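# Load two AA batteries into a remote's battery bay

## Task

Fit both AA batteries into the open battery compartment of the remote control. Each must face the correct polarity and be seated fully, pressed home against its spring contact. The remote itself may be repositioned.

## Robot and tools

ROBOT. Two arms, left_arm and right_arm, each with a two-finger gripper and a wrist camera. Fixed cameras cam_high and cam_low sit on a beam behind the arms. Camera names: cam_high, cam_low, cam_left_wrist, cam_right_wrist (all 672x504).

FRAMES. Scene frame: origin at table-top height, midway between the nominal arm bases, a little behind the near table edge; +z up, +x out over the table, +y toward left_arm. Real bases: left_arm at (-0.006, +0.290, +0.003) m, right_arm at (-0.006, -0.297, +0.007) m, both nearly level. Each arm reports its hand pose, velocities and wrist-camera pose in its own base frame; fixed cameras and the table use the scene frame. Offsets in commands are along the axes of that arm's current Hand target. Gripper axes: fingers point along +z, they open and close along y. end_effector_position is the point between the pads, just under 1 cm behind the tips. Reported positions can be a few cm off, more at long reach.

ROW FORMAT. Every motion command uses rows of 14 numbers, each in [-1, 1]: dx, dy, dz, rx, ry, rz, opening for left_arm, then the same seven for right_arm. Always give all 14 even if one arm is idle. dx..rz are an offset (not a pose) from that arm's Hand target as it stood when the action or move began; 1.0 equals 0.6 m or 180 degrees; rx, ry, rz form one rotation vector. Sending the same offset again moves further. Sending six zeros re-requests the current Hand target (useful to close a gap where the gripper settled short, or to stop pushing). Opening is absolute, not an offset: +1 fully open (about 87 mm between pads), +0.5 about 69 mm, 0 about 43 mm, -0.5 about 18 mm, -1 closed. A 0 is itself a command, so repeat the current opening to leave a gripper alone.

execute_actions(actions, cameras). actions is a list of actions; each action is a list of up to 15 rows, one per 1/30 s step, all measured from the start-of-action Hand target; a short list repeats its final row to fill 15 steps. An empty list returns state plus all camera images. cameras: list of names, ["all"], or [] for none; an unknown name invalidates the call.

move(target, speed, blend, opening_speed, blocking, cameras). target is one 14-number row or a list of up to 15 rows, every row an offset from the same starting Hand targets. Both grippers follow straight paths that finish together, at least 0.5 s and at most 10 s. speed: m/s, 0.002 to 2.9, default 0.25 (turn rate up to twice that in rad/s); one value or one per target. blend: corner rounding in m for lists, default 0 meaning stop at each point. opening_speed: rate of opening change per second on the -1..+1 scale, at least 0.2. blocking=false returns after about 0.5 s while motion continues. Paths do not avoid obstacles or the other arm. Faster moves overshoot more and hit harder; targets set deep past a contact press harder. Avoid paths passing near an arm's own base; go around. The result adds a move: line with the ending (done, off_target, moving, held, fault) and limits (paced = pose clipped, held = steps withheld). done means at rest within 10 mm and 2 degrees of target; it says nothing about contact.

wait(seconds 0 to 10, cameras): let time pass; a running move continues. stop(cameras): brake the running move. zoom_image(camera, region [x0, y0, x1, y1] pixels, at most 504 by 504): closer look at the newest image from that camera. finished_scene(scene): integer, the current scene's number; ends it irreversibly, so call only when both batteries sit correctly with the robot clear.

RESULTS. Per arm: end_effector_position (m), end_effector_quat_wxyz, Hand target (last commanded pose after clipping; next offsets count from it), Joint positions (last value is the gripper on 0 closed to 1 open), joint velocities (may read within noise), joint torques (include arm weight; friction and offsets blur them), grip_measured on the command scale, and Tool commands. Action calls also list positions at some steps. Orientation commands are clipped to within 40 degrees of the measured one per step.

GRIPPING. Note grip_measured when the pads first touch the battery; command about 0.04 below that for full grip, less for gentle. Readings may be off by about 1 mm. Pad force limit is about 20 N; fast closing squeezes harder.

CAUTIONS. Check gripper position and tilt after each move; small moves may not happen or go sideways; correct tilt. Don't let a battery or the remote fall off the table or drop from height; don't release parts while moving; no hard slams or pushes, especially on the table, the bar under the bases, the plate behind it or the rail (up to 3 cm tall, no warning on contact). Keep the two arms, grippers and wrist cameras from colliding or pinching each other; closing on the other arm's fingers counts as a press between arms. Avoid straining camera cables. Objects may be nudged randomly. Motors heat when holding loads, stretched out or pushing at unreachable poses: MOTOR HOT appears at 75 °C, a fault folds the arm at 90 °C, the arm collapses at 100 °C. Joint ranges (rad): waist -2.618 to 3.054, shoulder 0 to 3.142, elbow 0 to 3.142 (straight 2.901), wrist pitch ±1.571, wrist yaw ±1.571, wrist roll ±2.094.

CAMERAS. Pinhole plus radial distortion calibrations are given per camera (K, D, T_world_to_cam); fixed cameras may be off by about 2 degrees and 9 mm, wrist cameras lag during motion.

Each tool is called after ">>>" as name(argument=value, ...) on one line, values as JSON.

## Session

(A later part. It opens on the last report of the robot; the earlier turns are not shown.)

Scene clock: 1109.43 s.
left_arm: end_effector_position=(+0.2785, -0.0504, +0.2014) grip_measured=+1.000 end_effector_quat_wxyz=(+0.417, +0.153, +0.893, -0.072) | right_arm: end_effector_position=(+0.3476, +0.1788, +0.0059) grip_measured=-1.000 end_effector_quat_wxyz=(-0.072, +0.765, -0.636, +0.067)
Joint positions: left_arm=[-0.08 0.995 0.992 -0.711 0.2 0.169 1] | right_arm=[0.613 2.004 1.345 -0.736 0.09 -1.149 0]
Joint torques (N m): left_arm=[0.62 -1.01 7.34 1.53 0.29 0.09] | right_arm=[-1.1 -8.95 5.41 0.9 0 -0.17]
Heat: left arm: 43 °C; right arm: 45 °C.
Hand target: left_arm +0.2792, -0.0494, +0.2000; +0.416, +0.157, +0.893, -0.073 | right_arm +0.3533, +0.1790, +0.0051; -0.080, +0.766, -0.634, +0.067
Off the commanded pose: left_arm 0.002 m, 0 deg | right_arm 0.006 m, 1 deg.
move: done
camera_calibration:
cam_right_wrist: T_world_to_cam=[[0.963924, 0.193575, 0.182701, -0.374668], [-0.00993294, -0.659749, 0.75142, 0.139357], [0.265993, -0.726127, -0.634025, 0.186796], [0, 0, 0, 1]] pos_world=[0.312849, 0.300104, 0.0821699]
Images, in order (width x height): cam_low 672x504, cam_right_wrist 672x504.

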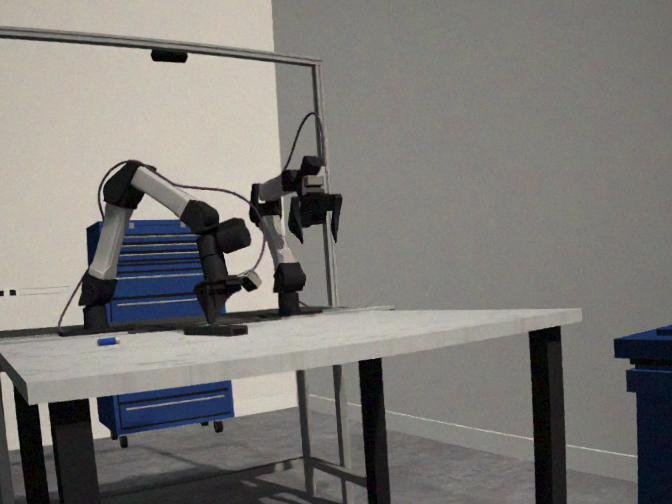

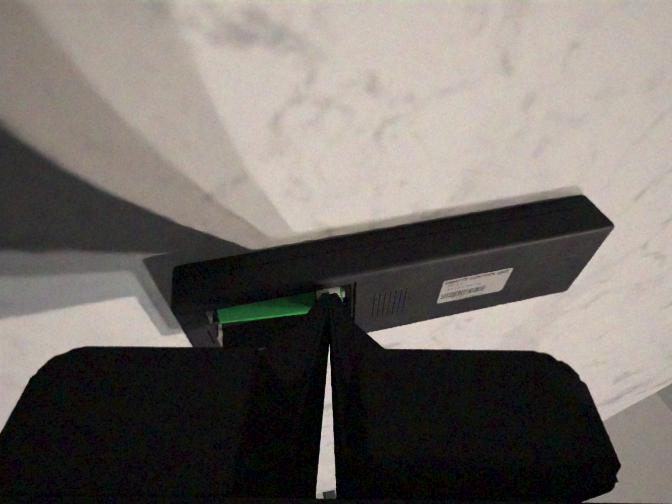

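>>> move(target=[0,0,0,0,0,0,1, 0,0.0035,0.0163,0,0,0,-1], speed=0.04, cameras=["cam_low","cam_right_wrist"])

>>> zoom_image(camera="cam_right_wrist", region=[180, 200, 480, 400])

>>> zoom_image(camera="cam_low", region=[150, 270, 250, 350])

Scene clock: 1113.03 s.
left_arm: end_effector_position=(+0.2785, -0.0504, +0.2014) grip_measured=+1.000 end_effector_quat_wxyz=(+0.417, +0.153, +0.893, -0.072) | right_arm: end_effector_position=(+0.3508, +0.1810, +0.0035) grip_measured=-1.000 end_effector_quat_wxyz=(-0.082, +0.764, -0.636, +0.069)
Joint positions: left_arm=[-0.08 0.995 0.992 -0.711 0.2 0.169 1] | right_arm=[0.613 2.005 1.334 -0.704 0.09 -1.15 0]
Joint torques (N m): left_arm=[0.66 -0.99 7.32 1.54 0.29 0.09] | right_arm=[-1.06 -7.71 4.78 1.06 0.03 -0.19]
Heat: left arm: 43 °C; right arm: 45 °C.
Hand target: left_arm +0.2792, -0.0494, +0.2000; +0.416, +0.157, +0.893, -0.073 | right_arm +0.3533, +0.1790, -0.0049; -0.081, +0.766, -0.634, +0.067
Off the commanded pose: left_arm 0.002 m, 0 deg | right_arm 0.009 m, 0 deg.
move: done
camera_calibration:
cam_right_wrist: T_world_to_cam=[[0.960782, 0.191875, 0.200205, -0.37634], [-0.0215652, -0.668082, 0.743775, 0.148277], [0.276465, -0.718923, -0.637744, 0.181001], [0, 0, 0, 1]] pos_world=[0.314737, 0.301397, 0.0804921]
Images, in order (width x height): cam_low 672x504, cam_right_wrist 672x504.

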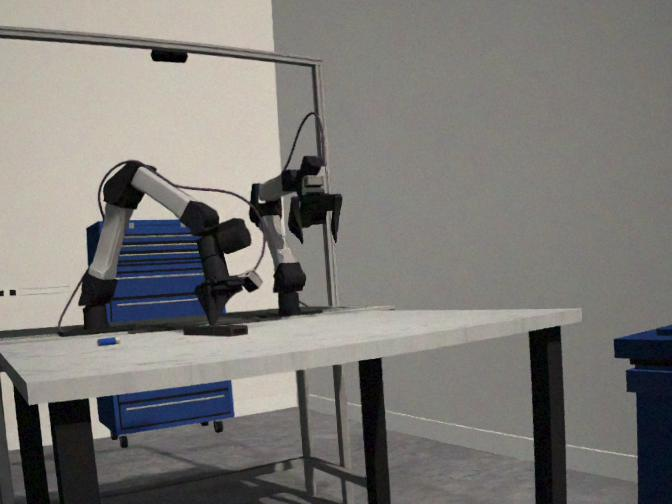

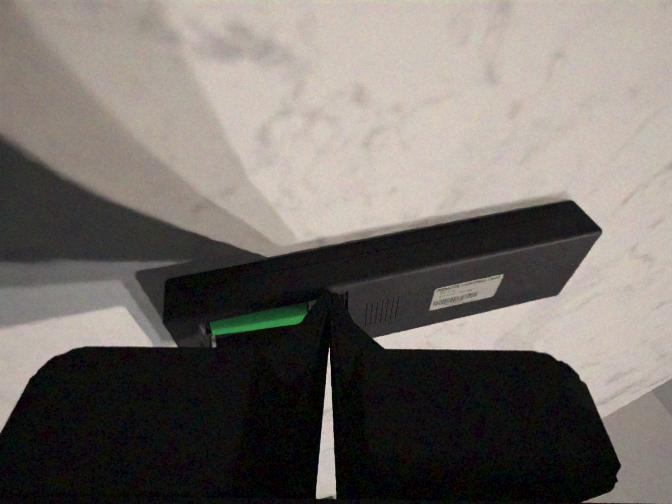

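Scaled by 1.680 from the camera's 672x504 image, which has a finer 960x720 frame.

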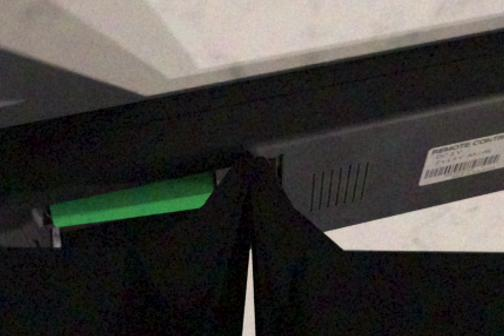

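Scaled by 5.040 from the camera's 672x504 image, which has a finer 960x720 frame.

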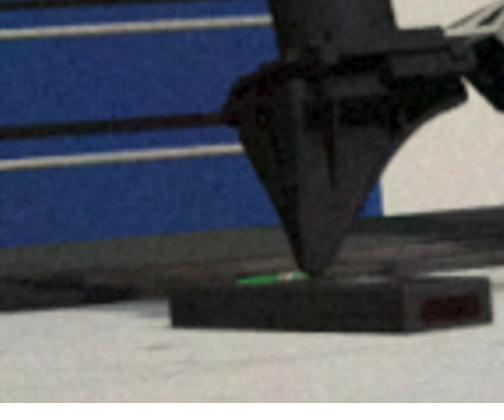

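>>> move(target=[[0,0,0,0,0,0,1, 0,-0.0104,-0.0489,0,0,0,-1],[0,0,0,0,0,0,1, 0.0015,0.0103,-0.0522,0,0,0,-1]], speed=0.06, cameras=["cam_low","cam_right_wrist"])

>>> zoom_image(camera="cam_right_wrist", region=[130, 200, 430, 400])

>>> zoom_image(camera="cam_low", region=[150, 270, 250, 350])

Scene clock: 1120.13 s.
left_arm: end_effector_position=(+0.2785, -0.0504, +0.2014) grip_measured=+1.000 end_effector_quat_wxyz=(+0.417, +0.153, +0.893, -0.072) | right_arm: end_effector_position=(+0.3364, +0.1708, +0.0140) grip_measured=-1.000 end_effector_quat_wxyz=(-0.058, +0.767, -0.636, +0.063)
Joint positions: left_arm=[-0.08 0.995 0.992 -0.711 0.2 0.169 1] | right_arm=[0.613 1.967 1.328 -0.786 0.09 -1.151 0]
Joint torques (N m): left_arm=[0.64 -0.94 7.32 1.54 0.28 0.1] | right_arm=[-0.09 -11.86 5.38 0.81 -0.01 0.04]
Heat: left arm: 43 °C; right arm: 45 °C.
Hand target: left_arm +0.2792, -0.0494, +0.2000; +0.416, +0.157, +0.893, -0.073 | right_arm +0.3411, +0.1758, +0.0243; -0.080, +0.766, -0.634, +0.067
Off the commanded pose: left_arm 0.002 m, 0 deg | right_arm 0.013 m, 3 deg.
move: off_target (right_arm)
camera_calibration:
cam_right_wrist: T_world_to_cam=[[0.967494, 0.198689, 0.156458, -0.365403], [0.00952238, -0.646847, 0.76256, 0.119026], [0.252716, -0.736282, -0.627713, 0.195201], [0, 0, 0, 1]] pos_world=[0.303061, 0.293316, 0.0889357]
Images, in order (width x height): cam_low 672x504, cam_right_wrist 672x504.

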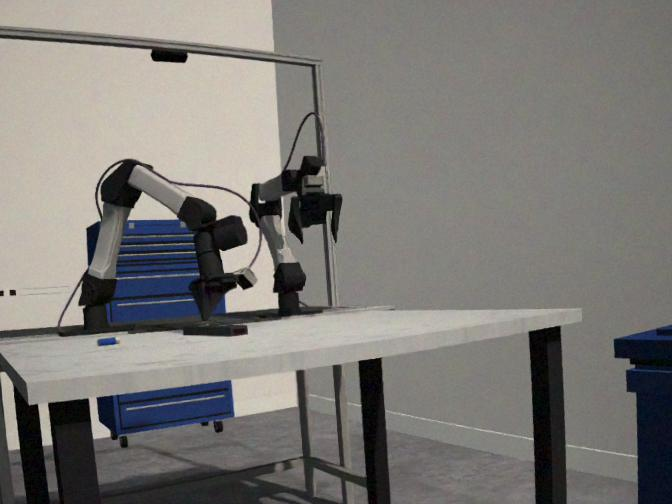

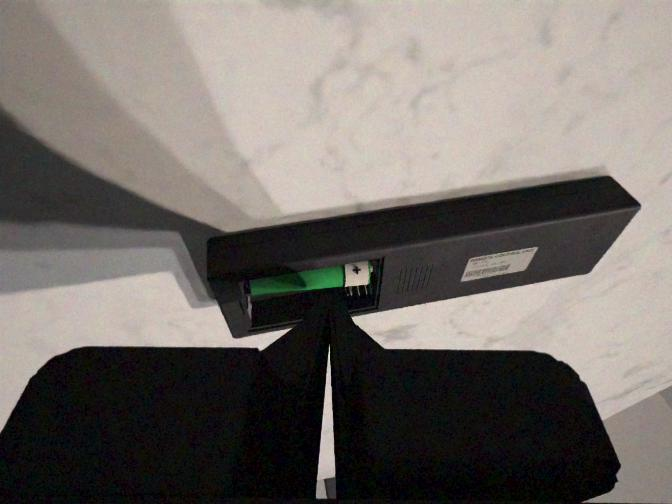

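Scaled by 1.680 from the camera's 672x504 image, which has a finer 960x720 frame.

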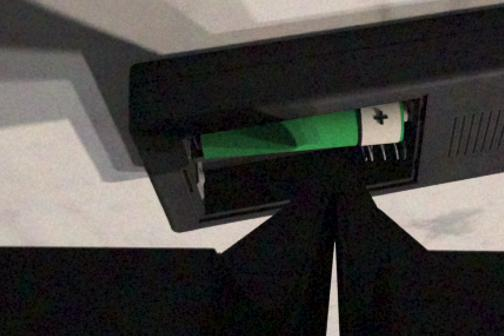

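Scaled by 5.040 from the camera's 672x504 image, which has a finer 960x720 frame.

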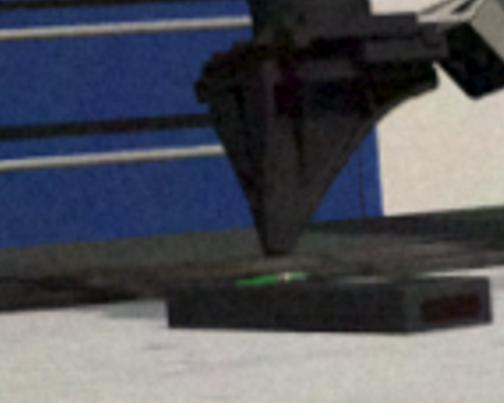

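>>> move(target=[0,0,0,0,0,0,1, 0.0008,-0.0063,0.0342,0,0,0,-1], speed=0.05, cameras=["cam_low","cam_right_wrist"])

>>> zoom_image(camera="cam_right_wrist", region=[130, 200, 430, 400])

>>> zoom_image(camera="cam_low", region=[150, 270, 250, 350])

Scene clock: 1129.80 s.
left_arm: end_effector_position=(+0.2785, -0.0504, +0.2014) grip_measured=+1.000 end_effector_quat_wxyz=(+0.417, +0.153, +0.893, -0.072) | right_arm: end_effector_position=(+0.3439, +0.1761, +0.0061) grip_measured=-1.000 end_effector_quat_wxyz=(-0.073, +0.766, -0.635, +0.067)
Joint positions: left_arm=[-0.08 0.995 0.992 -0.711 0.2 0.169 1] | right_arm=[0.613 1.987 1.32 -0.729 0.09 -1.151 0]
Joint torques (N m): left_arm=[0.65 -0.98 7.32 1.54 0.28 0.09] | right_arm=[-0.94 -9.13 5.39 0.89 0 -0.12]
Heat: left arm: 43 °C; right arm: 44 °C.
Hand target: left_arm +0.2792, -0.0494, +0.2000; +0.416, +0.157, +0.893, -0.073 | right_arm +0.3491, +0.1769, +0.0052; -0.081, +0.766, -0.634, +0.067
Off the commanded pose: left_arm 0.002 m, 0 deg | right_arm 0.005 m, 1 deg.
move: done
camera_calibration:
cam_right_wrist: T_world_to_cam=[[0.963415, 0.195774, 0.183039, -0.37081], [-0.00874711, -0.659616, 0.751552, 0.136979], [0.26787, -0.725658, -0.633771, 0.185152], [0, 0, 0, 1]] pos_world=[0.308845, 0.297305, 0.0822697]
Images, in order (width x height): cam_low 672x504, cam_right_wrist 672x504.

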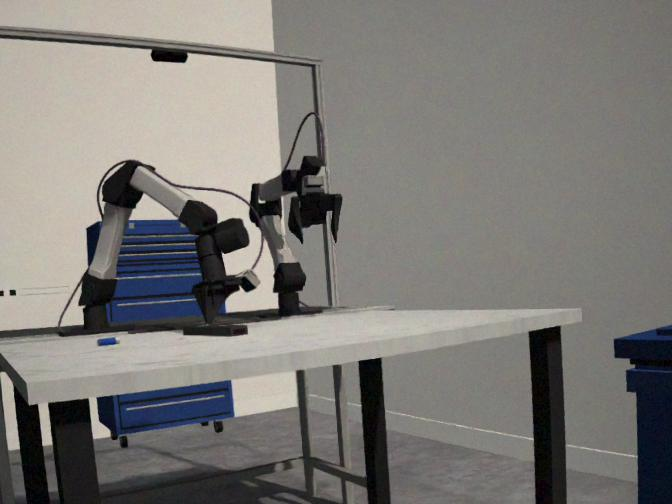

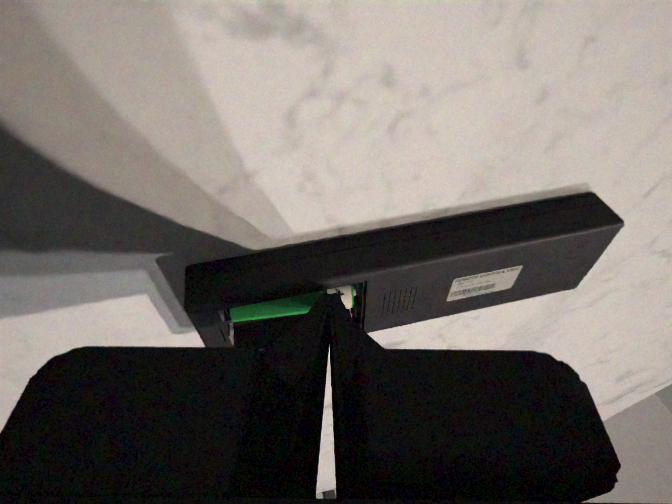

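Scaled by 1.680 from the camera's 672x504 image, which has a finer 960x720 frame.

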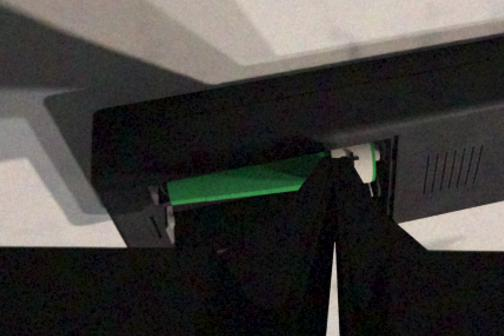

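Scaled by 5.040 from the camera's 672x504 image, which has a finer 960x720 frame.

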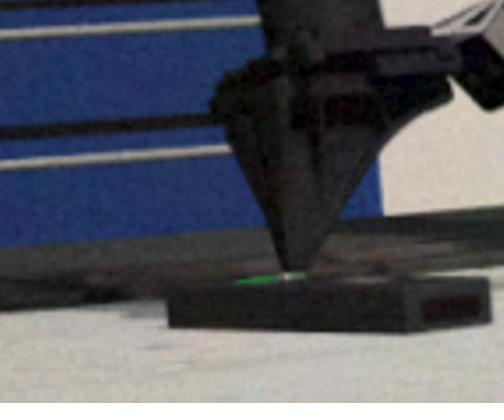

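>>> move(target=[0,0,0,0,0,0,1, 0,0.0105,0.0182,0,0,0,-1], speed=0.04, cameras=["cam_low","cam_right_wrist"])

>>> zoom_image(camera="cam_right_wrist", region=[130, 200, 430, 400])

>>> zoom_image(camera="cam_low", region=[150, 270, 250, 350])

Scene clock: 1137.10 s.
left_arm: end_effector_position=(+0.2785, -0.0504, +0.2014) grip_measured=+1.000 end_effector_quat_wxyz=(+0.417, +0.153, +0.893, -0.072) | right_arm: end_effector_position=(+0.3459, +0.1775, +0.0028) grip_measured=-1.000 end_effector_quat_wxyz=(-0.082, +0.765, -0.635, +0.069)
Joint positions: left_arm=[-0.08 0.995 0.992 -0.711 0.2 0.169 1] | right_arm=[0.613 1.985 1.301 -0.691 0.091 -1.151 0]
Joint torques (N m): left_arm=[0.65 -0.96 7.3 1.53 0.28 0.09] | right_arm=[-0.7 -7.91 3.58 1.02 -0.01 -0.09]
Heat: left arm: 43 °C; right arm: 44 °C.
Hand target: left_arm +0.2792, -0.0494, +0.2000; +0.416, +0.157, +0.893, -0.073 | right_arm +0.3452, +0.1760, -0.0069; -0.080, +0.766, -0.634, +0.067
Off the commanded pose: left_arm 0.002 m, 0 deg | right_arm 0.010 m, 0 deg.
move: done
camera_calibration:
cam_right_wrist: T_world_to_cam=[[0.960339, 0.193593, 0.200674, -0.371017], [-0.0208812, -0.667738, 0.744104, 0.146084], [0.278051, -0.718782, -0.637212, 0.17881], [0, 0, 0, 1]] pos_world=[0.309635, 0.297898, 0.0796915]
Images, in order (width x height): cam_low 672x504, cam_right_wrist 672x504.

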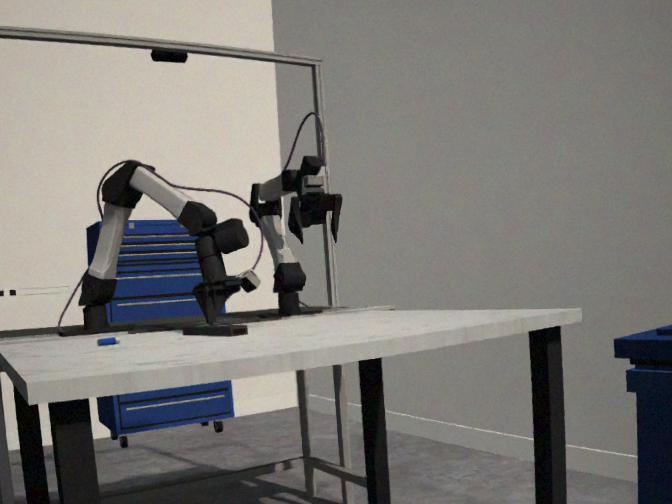

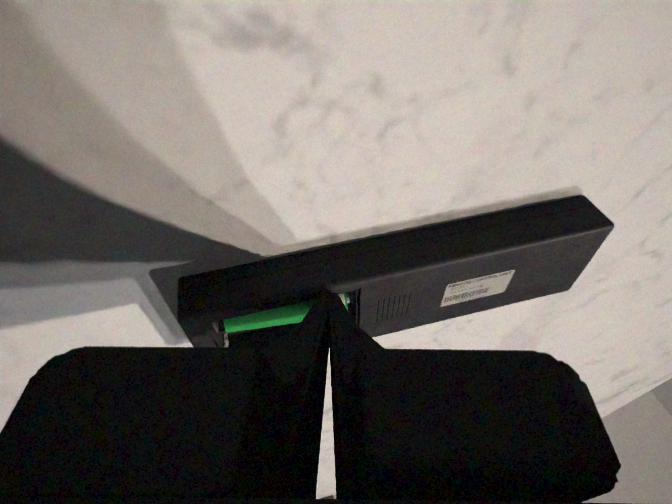

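Scaled by 1.680 from the camera's 672x504 image, which has a finer 960x720 frame.

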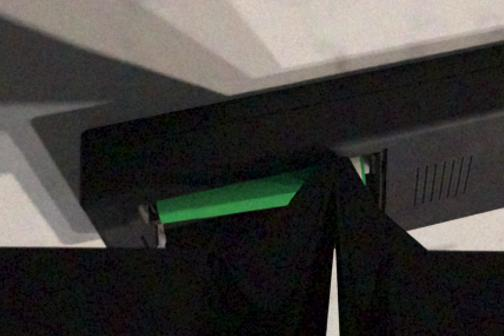

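Scaled by 5.040 from the camera's 672x504 image, which has a finer 960x720 frame.

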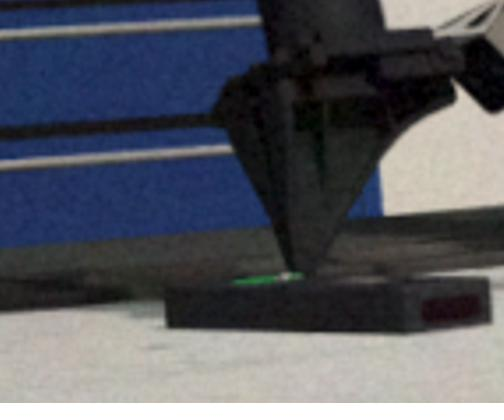

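>>> move(target=[0,0,0,0,0,0,1, 0,-0.02,-0.12,0,0,0,-1], speed=0.1, cameras=["cam_low","cam_right_wrist"])

>>> zoom_image(camera="cam_right_wrist", region=[180, 150, 480, 350])

>>> zoom_image(camera="cam_low", region=[150, 270, 250, 350])

Scene clock: 1142.77 s.
left_arm: end_effector_position=(+0.2785, -0.0504, +0.2014) grip_measured=+1.000 end_effector_quat_wxyz=(+0.417, +0.153, +0.893, -0.072) | right_arm: end_effector_position=(+0.3344, +0.1693, +0.0511) grip_measured=-1.000 end_effector_quat_wxyz=(-0.056, +0.767, -0.636, +0.062)
Joint positions: left_arm=[-0.08 0.995 0.992 -0.711 0.2 0.169 1] | right_arm=[0.613 1.917 1.414 -0.927 0.091 -1.151 0]
Joint torques (N m): left_arm=[0.62 -0.96 7.34 1.54 0.27 0.09] | right_arm=[-0.36 -11.19 7.53 0.69 0.03 -0.05]
Heat: left arm: 43 °C; right arm: 43 °C.
Hand target: left_arm +0.2792, -0.0494, +0.2000; +0.416, +0.157, +0.893, -0.073 | right_arm +0.3420, +0.1755, +0.0660; -0.080, +0.766, -0.634, +0.067
Off the commanded pose: left_arm 0.002 m, 0 deg | right_arm 0.018 m, 3 deg.
move: off_target (right_arm)
camera_calibration:
cam_right_wrist: T_world_to_cam=[[0.968135, 0.199174, 0.151806, -0.369126], [0.012623, -0.644221, 0.764735, 0.0882341], [0.250112, -0.738451, -0.626207, 0.219048], [0, 0, 0, 1]] pos_world=[0.301464, 0.292119, 0.125729]
Images, in order (width x height): cam_low 672x504, cam_right_wrist 672x504.

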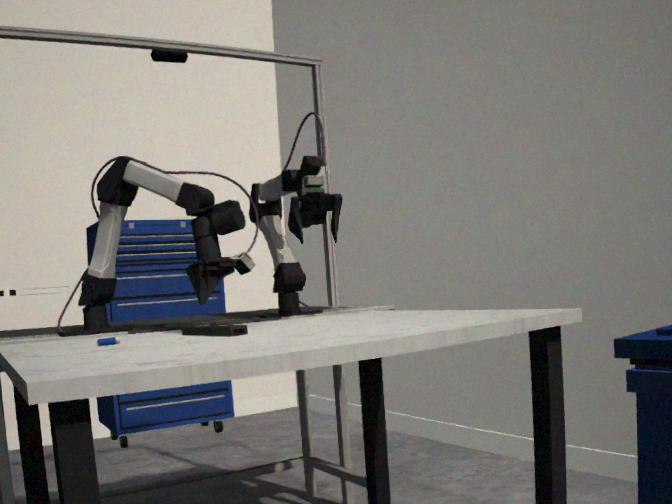

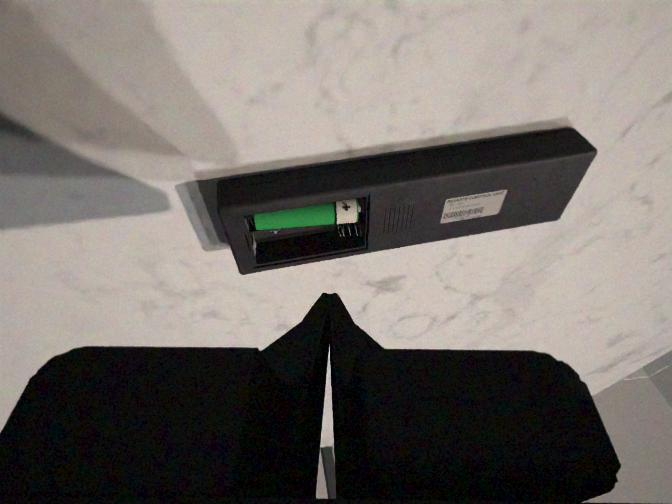

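Scaled by 1.680 from the camera's 672x504 image, which has a finer 960x720 frame.

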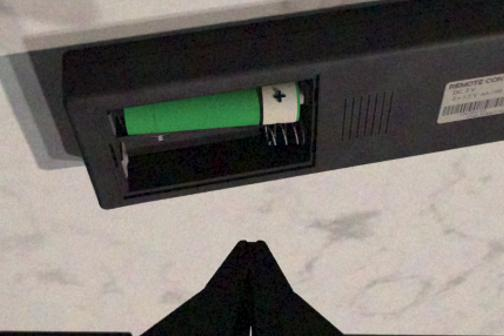

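Scaled by 5.040 from the camera's 672x504 image, which has a finer 960x720 frame.

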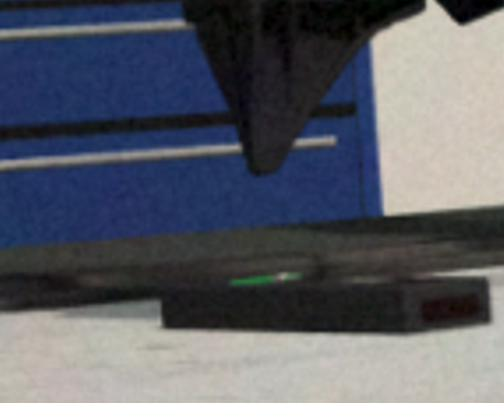

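>>> move(target=[0,0,0,0,0,0,1, 0.0173,-0.0292,-0.0227,0.0561,-0.0567,0.4965,0.8], speed=0.25, cameras=["all"])

>>> zoom_image(camera="cam_right_wrist", region=[230, 180, 430, 400])

Scene clock: 1188.00 s.
left_arm: end_effector_position=(+0.2785, -0.0504, +0.2014) grip_measured=+1.000 end_effector_quat_wxyz=(+0.417, +0.153, +0.893, -0.072) | right_arm: end_effector_position=(+0.3503, +0.1689, +0.0713) grip_measured=+0.800 end_effector_quat_wxyz=(+0.190, -0.109, +0.976, +0.017)
Joint positions: left_arm=[-0.08 0.995 0.992 -0.711 0.2 0.169 1] | right_arm=[0.47 1.835 1.396 -0.761 0.101 0.23 0.9]
Joint torques (N m): left_arm=[0.65 -0.95 7.31 1.54 0.29 0.09] | right_arm=[-0.62 -11.62 5.89 1.22 0.25 0.24]
Heat: left arm: 43 °C; right arm: 44 °C.
Hand target: left_arm +0.2792, -0.0494, +0.2000; +0.416, +0.157, +0.893, -0.073 | right_arm +0.3579, +0.1681, +0.0830; +0.215, -0.094, +0.972, +0.020
Off the commanded pose: left_arm 0.002 m, 0 deg | right_arm 0.014 m, 3 deg.
move: off_target (right_arm)
camera_calibration:
cam_left_wrist: T_world_to_cam=[[-0.321565, -0.946875, 0.00476625, 0.0391936], [-0.946723, 0.321599, 0.0170385, 0.294334], [-0.0176661, 0.000966654, -0.999843, 0.347444], [0, 0, 0, 1]] pos_world=[0.297394, -0.0578818, 0.342188]
cam_right_wrist: T_world_to_cam=[[0.235623, -0.971843, 0.00172447, 0.0776432], [-0.864813, -0.208864, 0.45659, 0.328056], [-0.443374, -0.109075, -0.889675, 0.382796], [0, 0, 0, 1]] pos_world=[0.435134, 0.185729, 0.190644]

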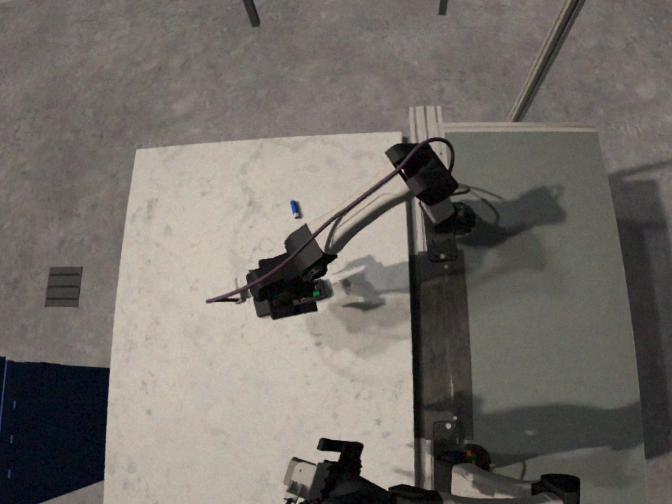

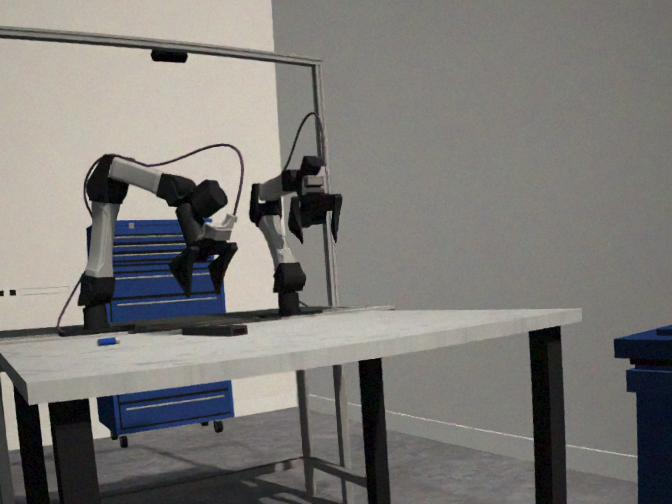

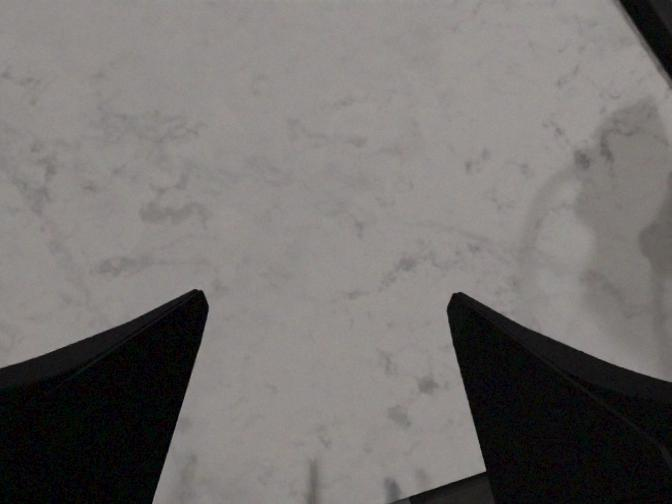

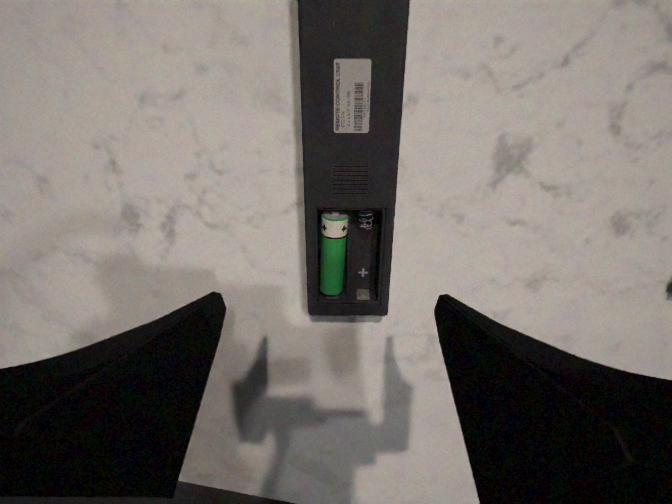

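Scaled by 2.291 from the camera's 672x504 image, which has a finer 960x720 frame.

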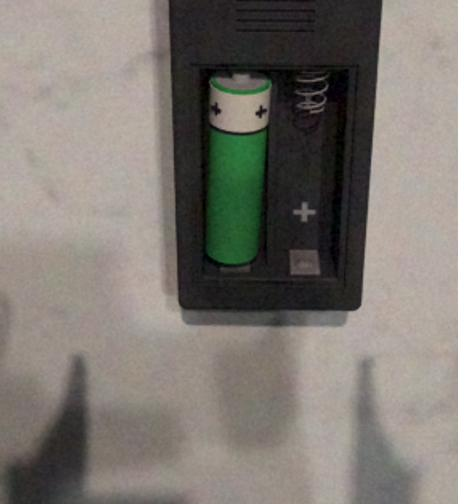

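>>> move(target=[[0,0,0,0,0,0,1, -0.0187,-0.01,0.1007,-0.0047,0,-0.0101,0.8],[0,0,0,0,0,0,1, 0.0138,-0.01,0.1702,-0.0047,0,-0.0101,0.8]], speed=[0.15,0.07], cameras=["cam_low","cam_right_wrist"])

>>> zoom_image(camera="cam_low", region=[130, 250, 270, 360])

Scene clock: 1197.47 s.
left_arm: end_effector_position=(+0.2785, -0.0504, +0.2014) grip_measured=+1.000 end_effector_quat_wxyz=(+0.417, +0.153, +0.893, -0.072) | right_arm: end_effector_position=(+0.3885, +0.1666, -0.0138) grip_measured=+0.800 end_effector_quat_wxyz=(+0.206, -0.105, +0.973, +0.016)
Joint positions: left_arm=[-0.08 0.995 0.992 -0.711 0.2 0.169 1] | right_arm=[0.427 2.037 1.312 -0.44 0.097 0.191 0.9]
Joint torques (N m): left_arm=[0.66 -0.96 7.28 1.53 0.28 0.09] | right_arm=[-0.66 -9.63 5.74 1.26 0.03 -0.15]
Heat: left arm: 43 °C; right arm: 45 °C.
Hand target: left_arm +0.2792, -0.0494, +0.2000; +0.416, +0.157, +0.893, -0.073 | right_arm +0.3940, +0.1688, -0.0130; +0.215, -0.111, +0.970, +0.024
Off the commanded pose: left_arm 0.002 m, 0 deg | right_arm 0.006 m, 2 deg.
move: done
camera_calibration:
cam_right_wrist: T_world_to_cam=[[0.229126, -0.973378, 0.00609883, 0.0693271], [-0.880445, -0.204571, 0.427747, 0.404367], [-0.415111, -0.103378, -0.903878, 0.311624], [0, 0, 0, 1]] pos_world=[0.469497, 0.182418, 0.108281]
Images, in order (width x height): cam_low 672x504, cam_right_wrist 672x504.

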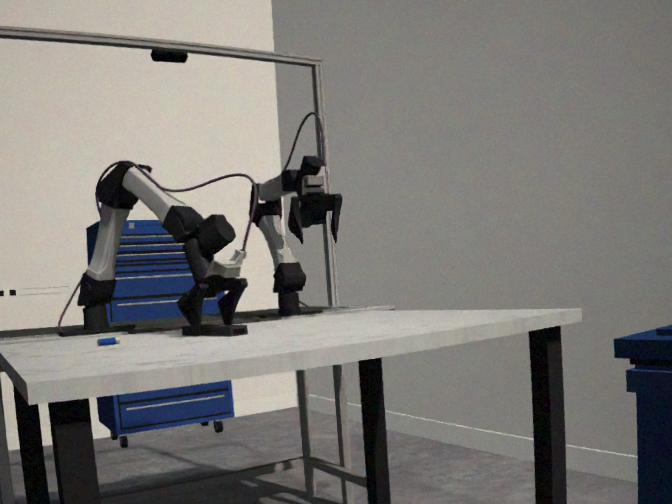

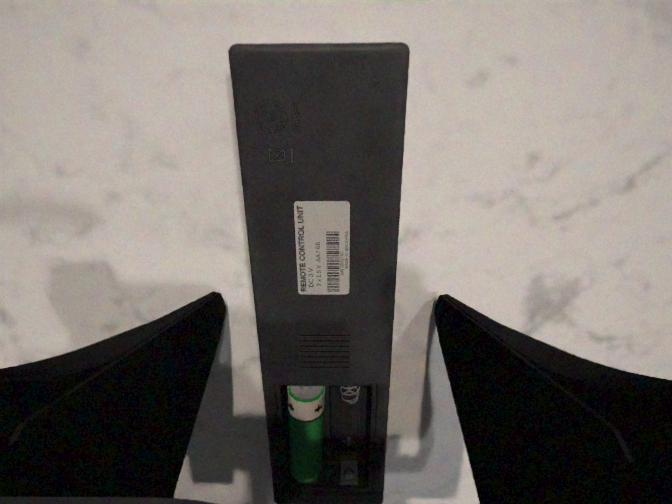

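Scaled by 3.600 from the camera's 672x504 image, which has a finer 960x720 frame.

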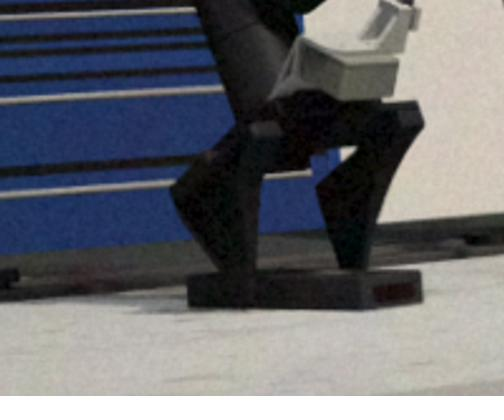

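>>> move(target=[0,0,0,0,0,0,1, 0,0,0,0,0,0,0.02], speed=0.05, opening_speed=0.5, cameras=["cam_right_wrist"])

Scene clock: 1201.67 s.
left_arm: end_effector_position=(+0.2785, -0.0504, +0.2014) grip_measured=+1.000 end_effector_quat_wxyz=(+0.417, +0.153, +0.893, -0.072) | right_arm: end_effector_position=(+0.3885, +0.1671, -0.0137) grip_measured=+0.072 end_effector_quat_wxyz=(+0.206, -0.106, +0.973, +0.017)
Joint positions: left_arm=[-0.08 0.995 0.992 -0.711 0.2 0.169 1] | right_arm=[0.427 2.037 1.312 -0.439 0.094 0.19 0.536]
Joint torques (N m): left_arm=[0.66 -0.95 7.28 1.55 0.28 0.1] | right_arm=[-0.72 -9.7 5.82 1.32 0.04 -0.23]
Heat: left arm: 43 °C; right arm: 45 °C.
Hand target: left_arm +0.2792, -0.0494, +0.2000; +0.416, +0.157, +0.893, -0.073 | right_arm +0.3940, +0.1688, -0.0130; +0.215, -0.111, +0.970, +0.024
Off the commanded pose: left_arm 0.002 m, 0 deg | right_arm 0.006 m, 1 deg.
move: done
camera_calibration:
cam_right_wrist: T_world_to_cam=[[0.231148, -0.972911, 0.00390293, 0.0689189], [-0.880068, -0.207377, 0.427172, 0.404805], [-0.414791, -0.102175, -0.904162, 0.311416], [0, 0, 0, 1]] pos_world=[0.469498, 0.182818, 0.10838]
Images, in order (width x height): cam_right_wrist 672x504.

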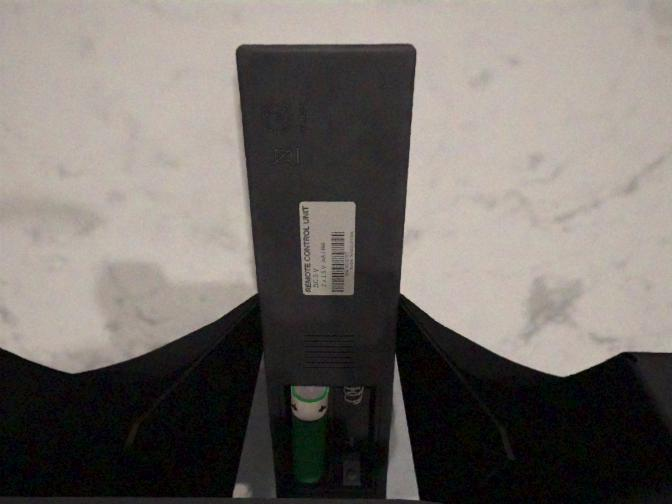

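>>> move(target=[[0,0,0,0,0,0,1, -0.0141,0,-0.0302,0,0,0,0.02],[0,0,0,0,0,0,1, 0.0725,0.0157,-0.0707,-0.2043,0,-0.438,0.02]], speed=[0.05,0.2], cameras=["all"])

Scene clock: 1218.37 s.
left_arm: end_effector_position=(+0.2785, -0.0504, +0.2014) grip_measured=+1.000 end_effector_quat_wxyz=(+0.417, +0.153, +0.893, -0.072) | right_arm: end_effector_position=(+0.3242, +0.1598, -0.0007) grip_measured=+0.072 end_effector_quat_wxyz=(-0.117, +0.745, -0.635, -0.165)
Joint positions: left_arm=[-0.08 0.995 0.992 -0.711 0.2 0.169 1] | right_arm=[0.37 1.985 1.319 -0.851 -0.404 -1.349 0.536]
Joint torques (N m): left_arm=[0.66 -0.99 7.31 1.54 0.28 0.09] | right_arm=[-0.95 -8.87 7.75 0.57 -0.43 -0.24]
Heat: left arm: 43 °C; right arm: 45 °C.
Hand target: left_arm +0.2792, -0.0494, +0.2000; +0.416, +0.157, +0.893, -0.073 | right_arm +0.3360, +0.1651, +0.0071; -0.139, +0.748, -0.627, -0.166
Off the commanded pose: left_arm 0.002 m, 0 deg | right_arm 0.015 m, 3 deg.
move: off_target (right_arm)
camera_calibration:
cam_left_wrist: T_world_to_cam=[[-0.321565, -0.946875, 0.00476625, 0.0391936], [-0.946723, 0.321599, 0.0170385, 0.294334], [-0.0176661, 0.000966654, -0.999843, 0.347444], [0, 0, 0, 1]] pos_world=[0.297394, -0.0578818, 0.342188]
cam_right_wrist: T_world_to_cam=[[0.982152, 0.183501, -0.0412995, -0.351646], [0.182992, -0.881432, 0.43542, 0.104198], [0.0434972, -0.435206, -0.899279, 0.200414], [0, 0, 0, 1]] pos_world=[0.317585, 0.243592, 0.120335]

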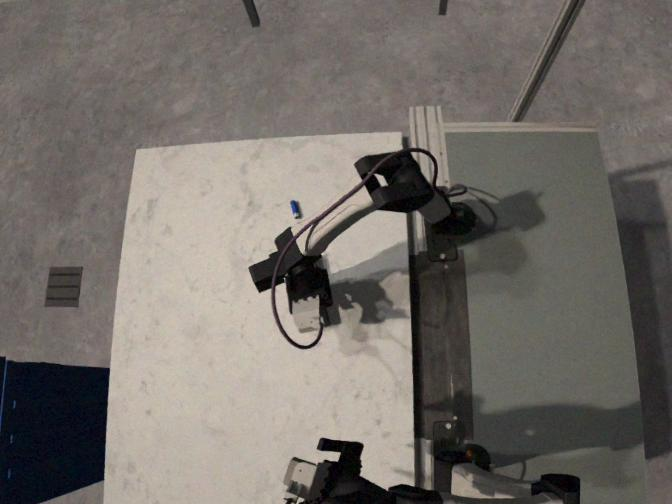

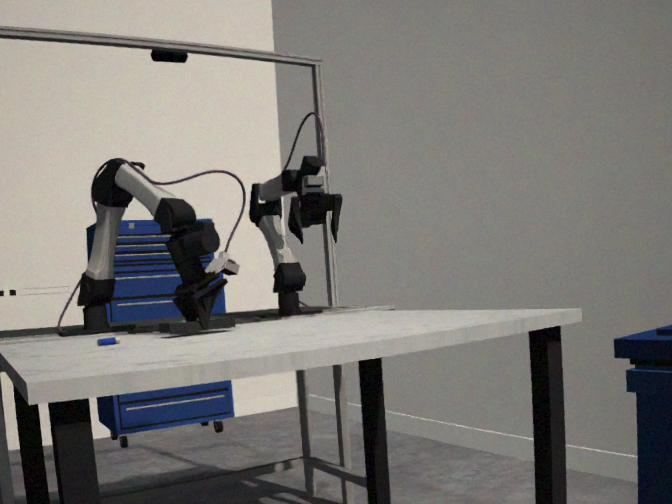

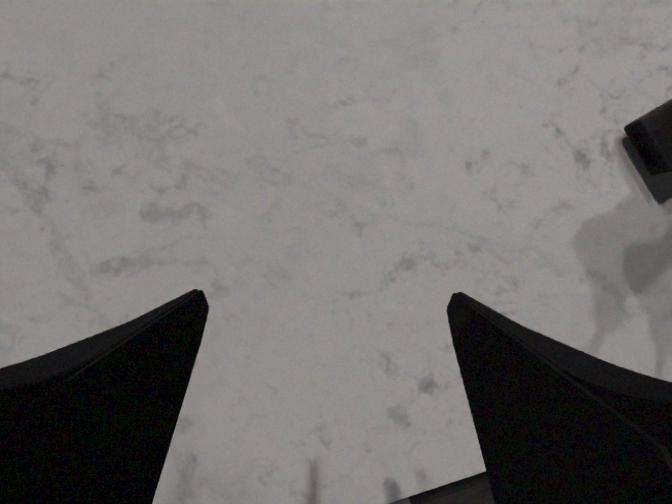

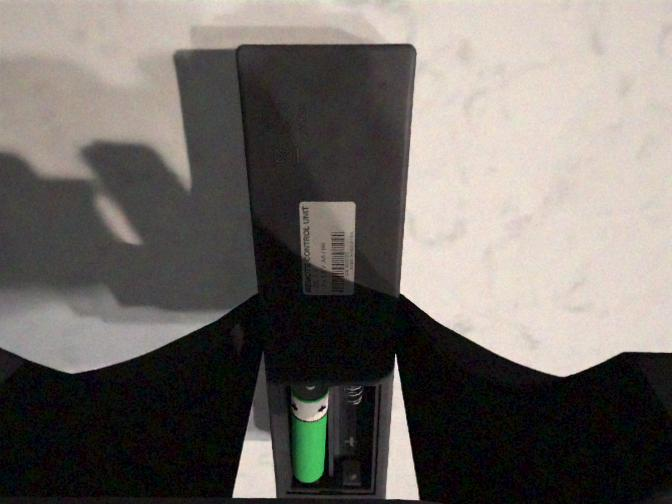

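>>> move(target=[0,0,0,0,0,0,1, 0.0085,0,0.0181,0,0,0,0.02], speed=0.04, cameras=["cam_low"])

>>> zoom_image(camera="cam_low", region=[130, 250, 270, 360])

Scene clock: 1223.93 s.
left_arm: end_effector_position=(+0.2785, -0.0504, +0.2014) grip_measured=+1.000 end_effector_quat_wxyz=(+0.417, +0.153, +0.893, -0.072) | right_arm: end_effector_position=(+0.3278, +0.1611, -0.0075) grip_measured=+0.072 end_effector_quat_wxyz=(-0.119, +0.746, -0.634, -0.164)
Joint positions: left_arm=[-0.08 0.995 0.992 -0.711 0.2 0.169 1] | right_arm=[0.37 2.006 1.319 -0.827 -0.404 -1.351 0.536]
Joint torques (N m): left_arm=[0.64 -0.96 7.36 1.54 0.28 0.09] | right_arm=[-0.87 -9.09 5.72 0.7 -0.38 -0.27]
Heat: left arm: 43 °C; right arm: 45 °C.
Hand target: left_arm +0.2792, -0.0494, +0.2000; +0.416, +0.157, +0.893, -0.073 | right_arm +0.3360, +0.1651, -0.0049; -0.139, +0.748, -0.627, -0.166
Off the commanded pose: left_arm 0.002 m, 0 deg | right_arm 0.009 m, 2 deg.
move: done
Images, in order (width x height): cam_low 672x504.

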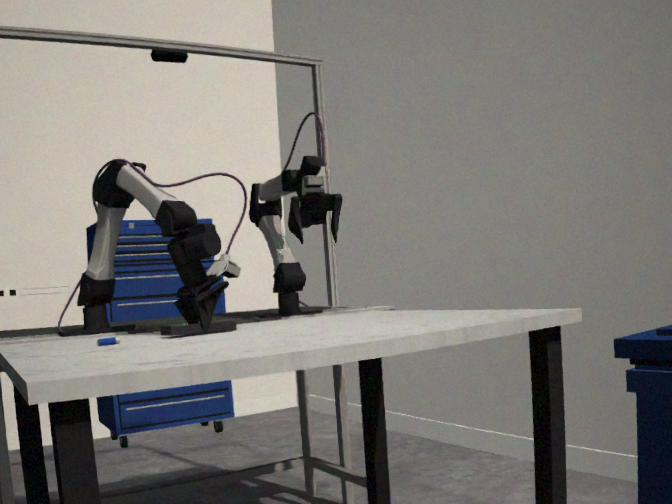

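Scaled by 3.600 from the camera's 672x504 image, which has a finer 960x720 frame.

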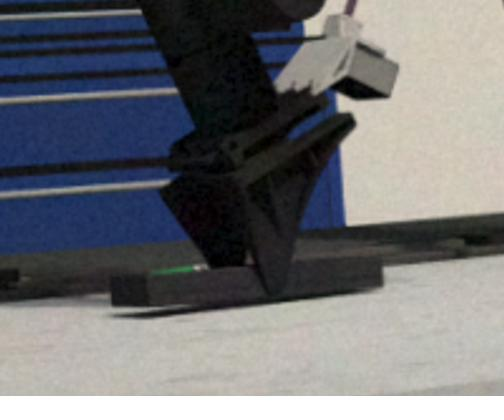

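>>> move(target=[0,0,0,0,0,0,1, 0.0028,0,0.006,0,0,0,0.02], speed=0.03, cameras=["cam_low"])

>>> zoom_image(camera="cam_low", region=[150, 290, 260, 350])

Scene clock: 1228.83 s.
left_arm: end_effector_position=(+0.2785, -0.0504, +0.2014) grip_measured=+1.000 end_effector_quat_wxyz=(+0.417, +0.153, +0.893, -0.072) | right_arm: end_effector_position=(+0.3300, +0.1624, -0.0095) grip_measured=+0.072 end_effector_quat_wxyz=(-0.122, +0.746, -0.634, -0.163)
Joint positions: left_arm=[-0.08 0.995 0.992 -0.711 0.2 0.169 1] | right_arm=[0.37 2.012 1.319 -0.814 -0.406 -1.351 0.536]
Joint torques (N m): left_arm=[0.64 -0.96 7.28 1.54 0.28 0.09] | right_arm=[-1.06 -9.05 5.35 0.71 -0.34 -0.22]
Heat: left arm: 43 °C; right arm: 44 °C.
Hand target: left_arm +0.2792, -0.0494, +0.2000; +0.416, +0.157, +0.893, -0.073 | right_arm +0.3360, +0.1651, -0.0089; -0.139, +0.748, -0.627, -0.166
Off the commanded pose: left_arm 0.002 m, 0 deg | right_arm 0.007 m, 2 deg.
move: done
Images, in order (width x height): cam_low 672x504.

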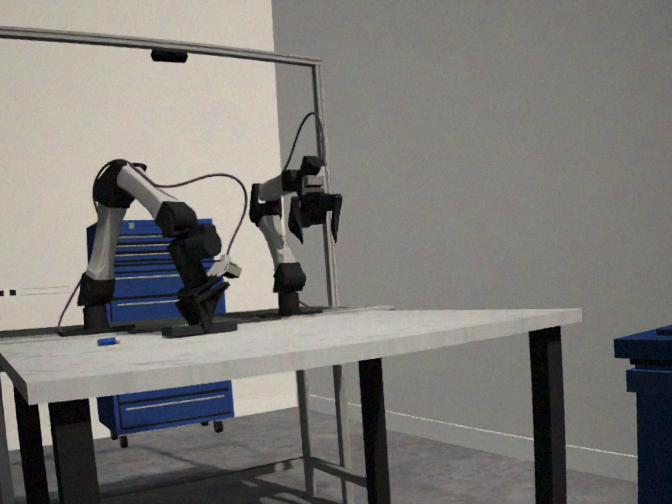

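Scaled by 4.582 from the camera's 672x504 image, which has a finer 960x720 frame.

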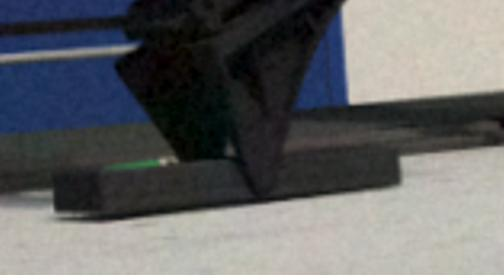

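>>> move(target=[0,0,0,0,0,0,1, 0.0021,0,0.0045,0,0,0,0.02], speed=0.03)

>>> move(target=[0,0,0,0,0,0,1, 0,0,0,0,0,0,0.55], speed=0.03, opening_speed=0.3, cameras=["cam_low","cam_right_wrist"])

Scene clock: 1232.50 s.
left_arm: end_effector_position=(+0.2785, -0.0504, +0.2014) grip_measured=+1.000 end_effector_quat_wxyz=(+0.417, +0.153, +0.893, -0.072) | right_arm: end_effector_position=(+0.3304, +0.1635, -0.0104) grip_measured=+0.072 end_effector_quat_wxyz=(-0.126, +0.746, -0.633, -0.164)
Joint positions: left_arm=[-0.08 0.995 0.992 -0.711 0.2 0.169 1] | right_arm=[0.37 2.012 1.314 -0.804 -0.411 -1.351 0.536]
Joint torques (N m): left_arm=[0.64 -0.98 7.35 1.55 0.28 0.09] | right_arm=[-0.83 -8.91 5.29 0.79 -0.29 -0.18]
Heat: left arm: 43 °C; right arm: 44 °C.
Hand target: left_arm +0.2792, -0.0494, +0.2000; +0.416, +0.157, +0.893, -0.073 | right_arm +0.3361, +0.1651, -0.0119; -0.139, +0.748, -0.627, -0.166
Off the commanded pose: left_arm 0.002 m, 0 deg | right_arm 0.006 m, 2 deg.
move: done

Scene clock: 1234.47 s.
left_arm: end_effector_position=(+0.2785, -0.0504, +0.2014) grip_measured=+1.000 end_effector_quat_wxyz=(+0.417, +0.153, +0.893, -0.072) | right_arm: end_effector_position=(+0.3311, +0.1638, -0.0109) grip_measured=+0.550 end_effector_quat_wxyz=(-0.127, +0.746, -0.632, -0.164)
Joint positions: left_arm=[-0.08 0.995 0.992 -0.711 0.2 0.169 1] | right_arm=[0.37 2.013 1.313 -0.799 -0.411 -1.351 0.775]
Joint torques (N m): left_arm=[0.66 -0.95 7.31 1.53 0.27 0.09] | right_arm=[-1.01 -9.01 5.29 0.68 -0.33 -0.19]
Heat: left arm: 43 °C; right arm: 44 °C.
Hand target: left_arm +0.2792, -0.0494, +0.2000; +0.416, +0.157, +0.893, -0.073 | right_arm +0.3361, +0.1651, -0.0118; -0.139, +0.748, -0.627, -0.166
Off the commanded pose: left_arm 0.002 m, 0 deg | right_arm 0.005 m, 1 deg.
move: done
camera_calibration:
cam_right_wrist: T_world_to_cam=[[0.982381, 0.185411, -0.0234451, -0.359786], [0.177596, -0.887102, 0.426039, 0.11358], [0.058194, -0.422697, -0.904401, 0.185742], [0, 0, 0, 1]] pos_world=[0.322466, 0.245978, 0.111161]
Images, in order (width x height): cam_low 672x504, cam_right_wrist 672x504.

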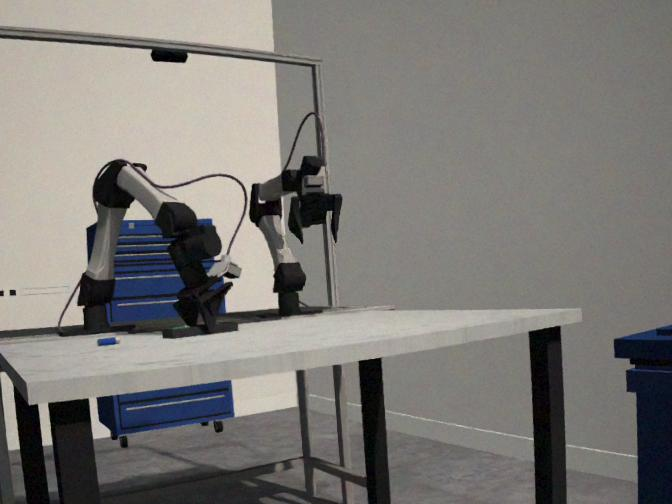

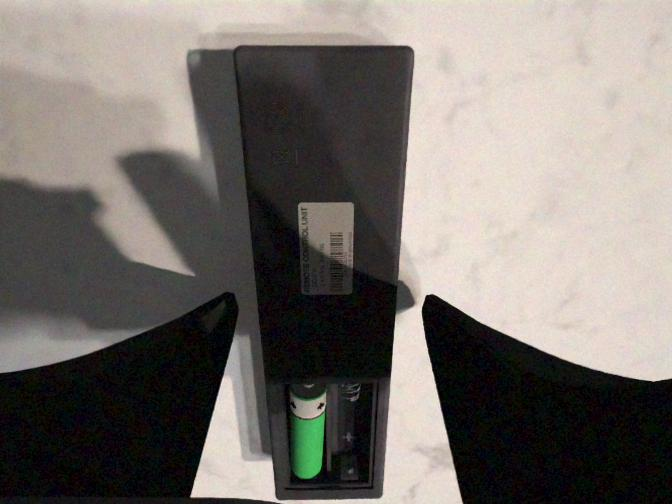

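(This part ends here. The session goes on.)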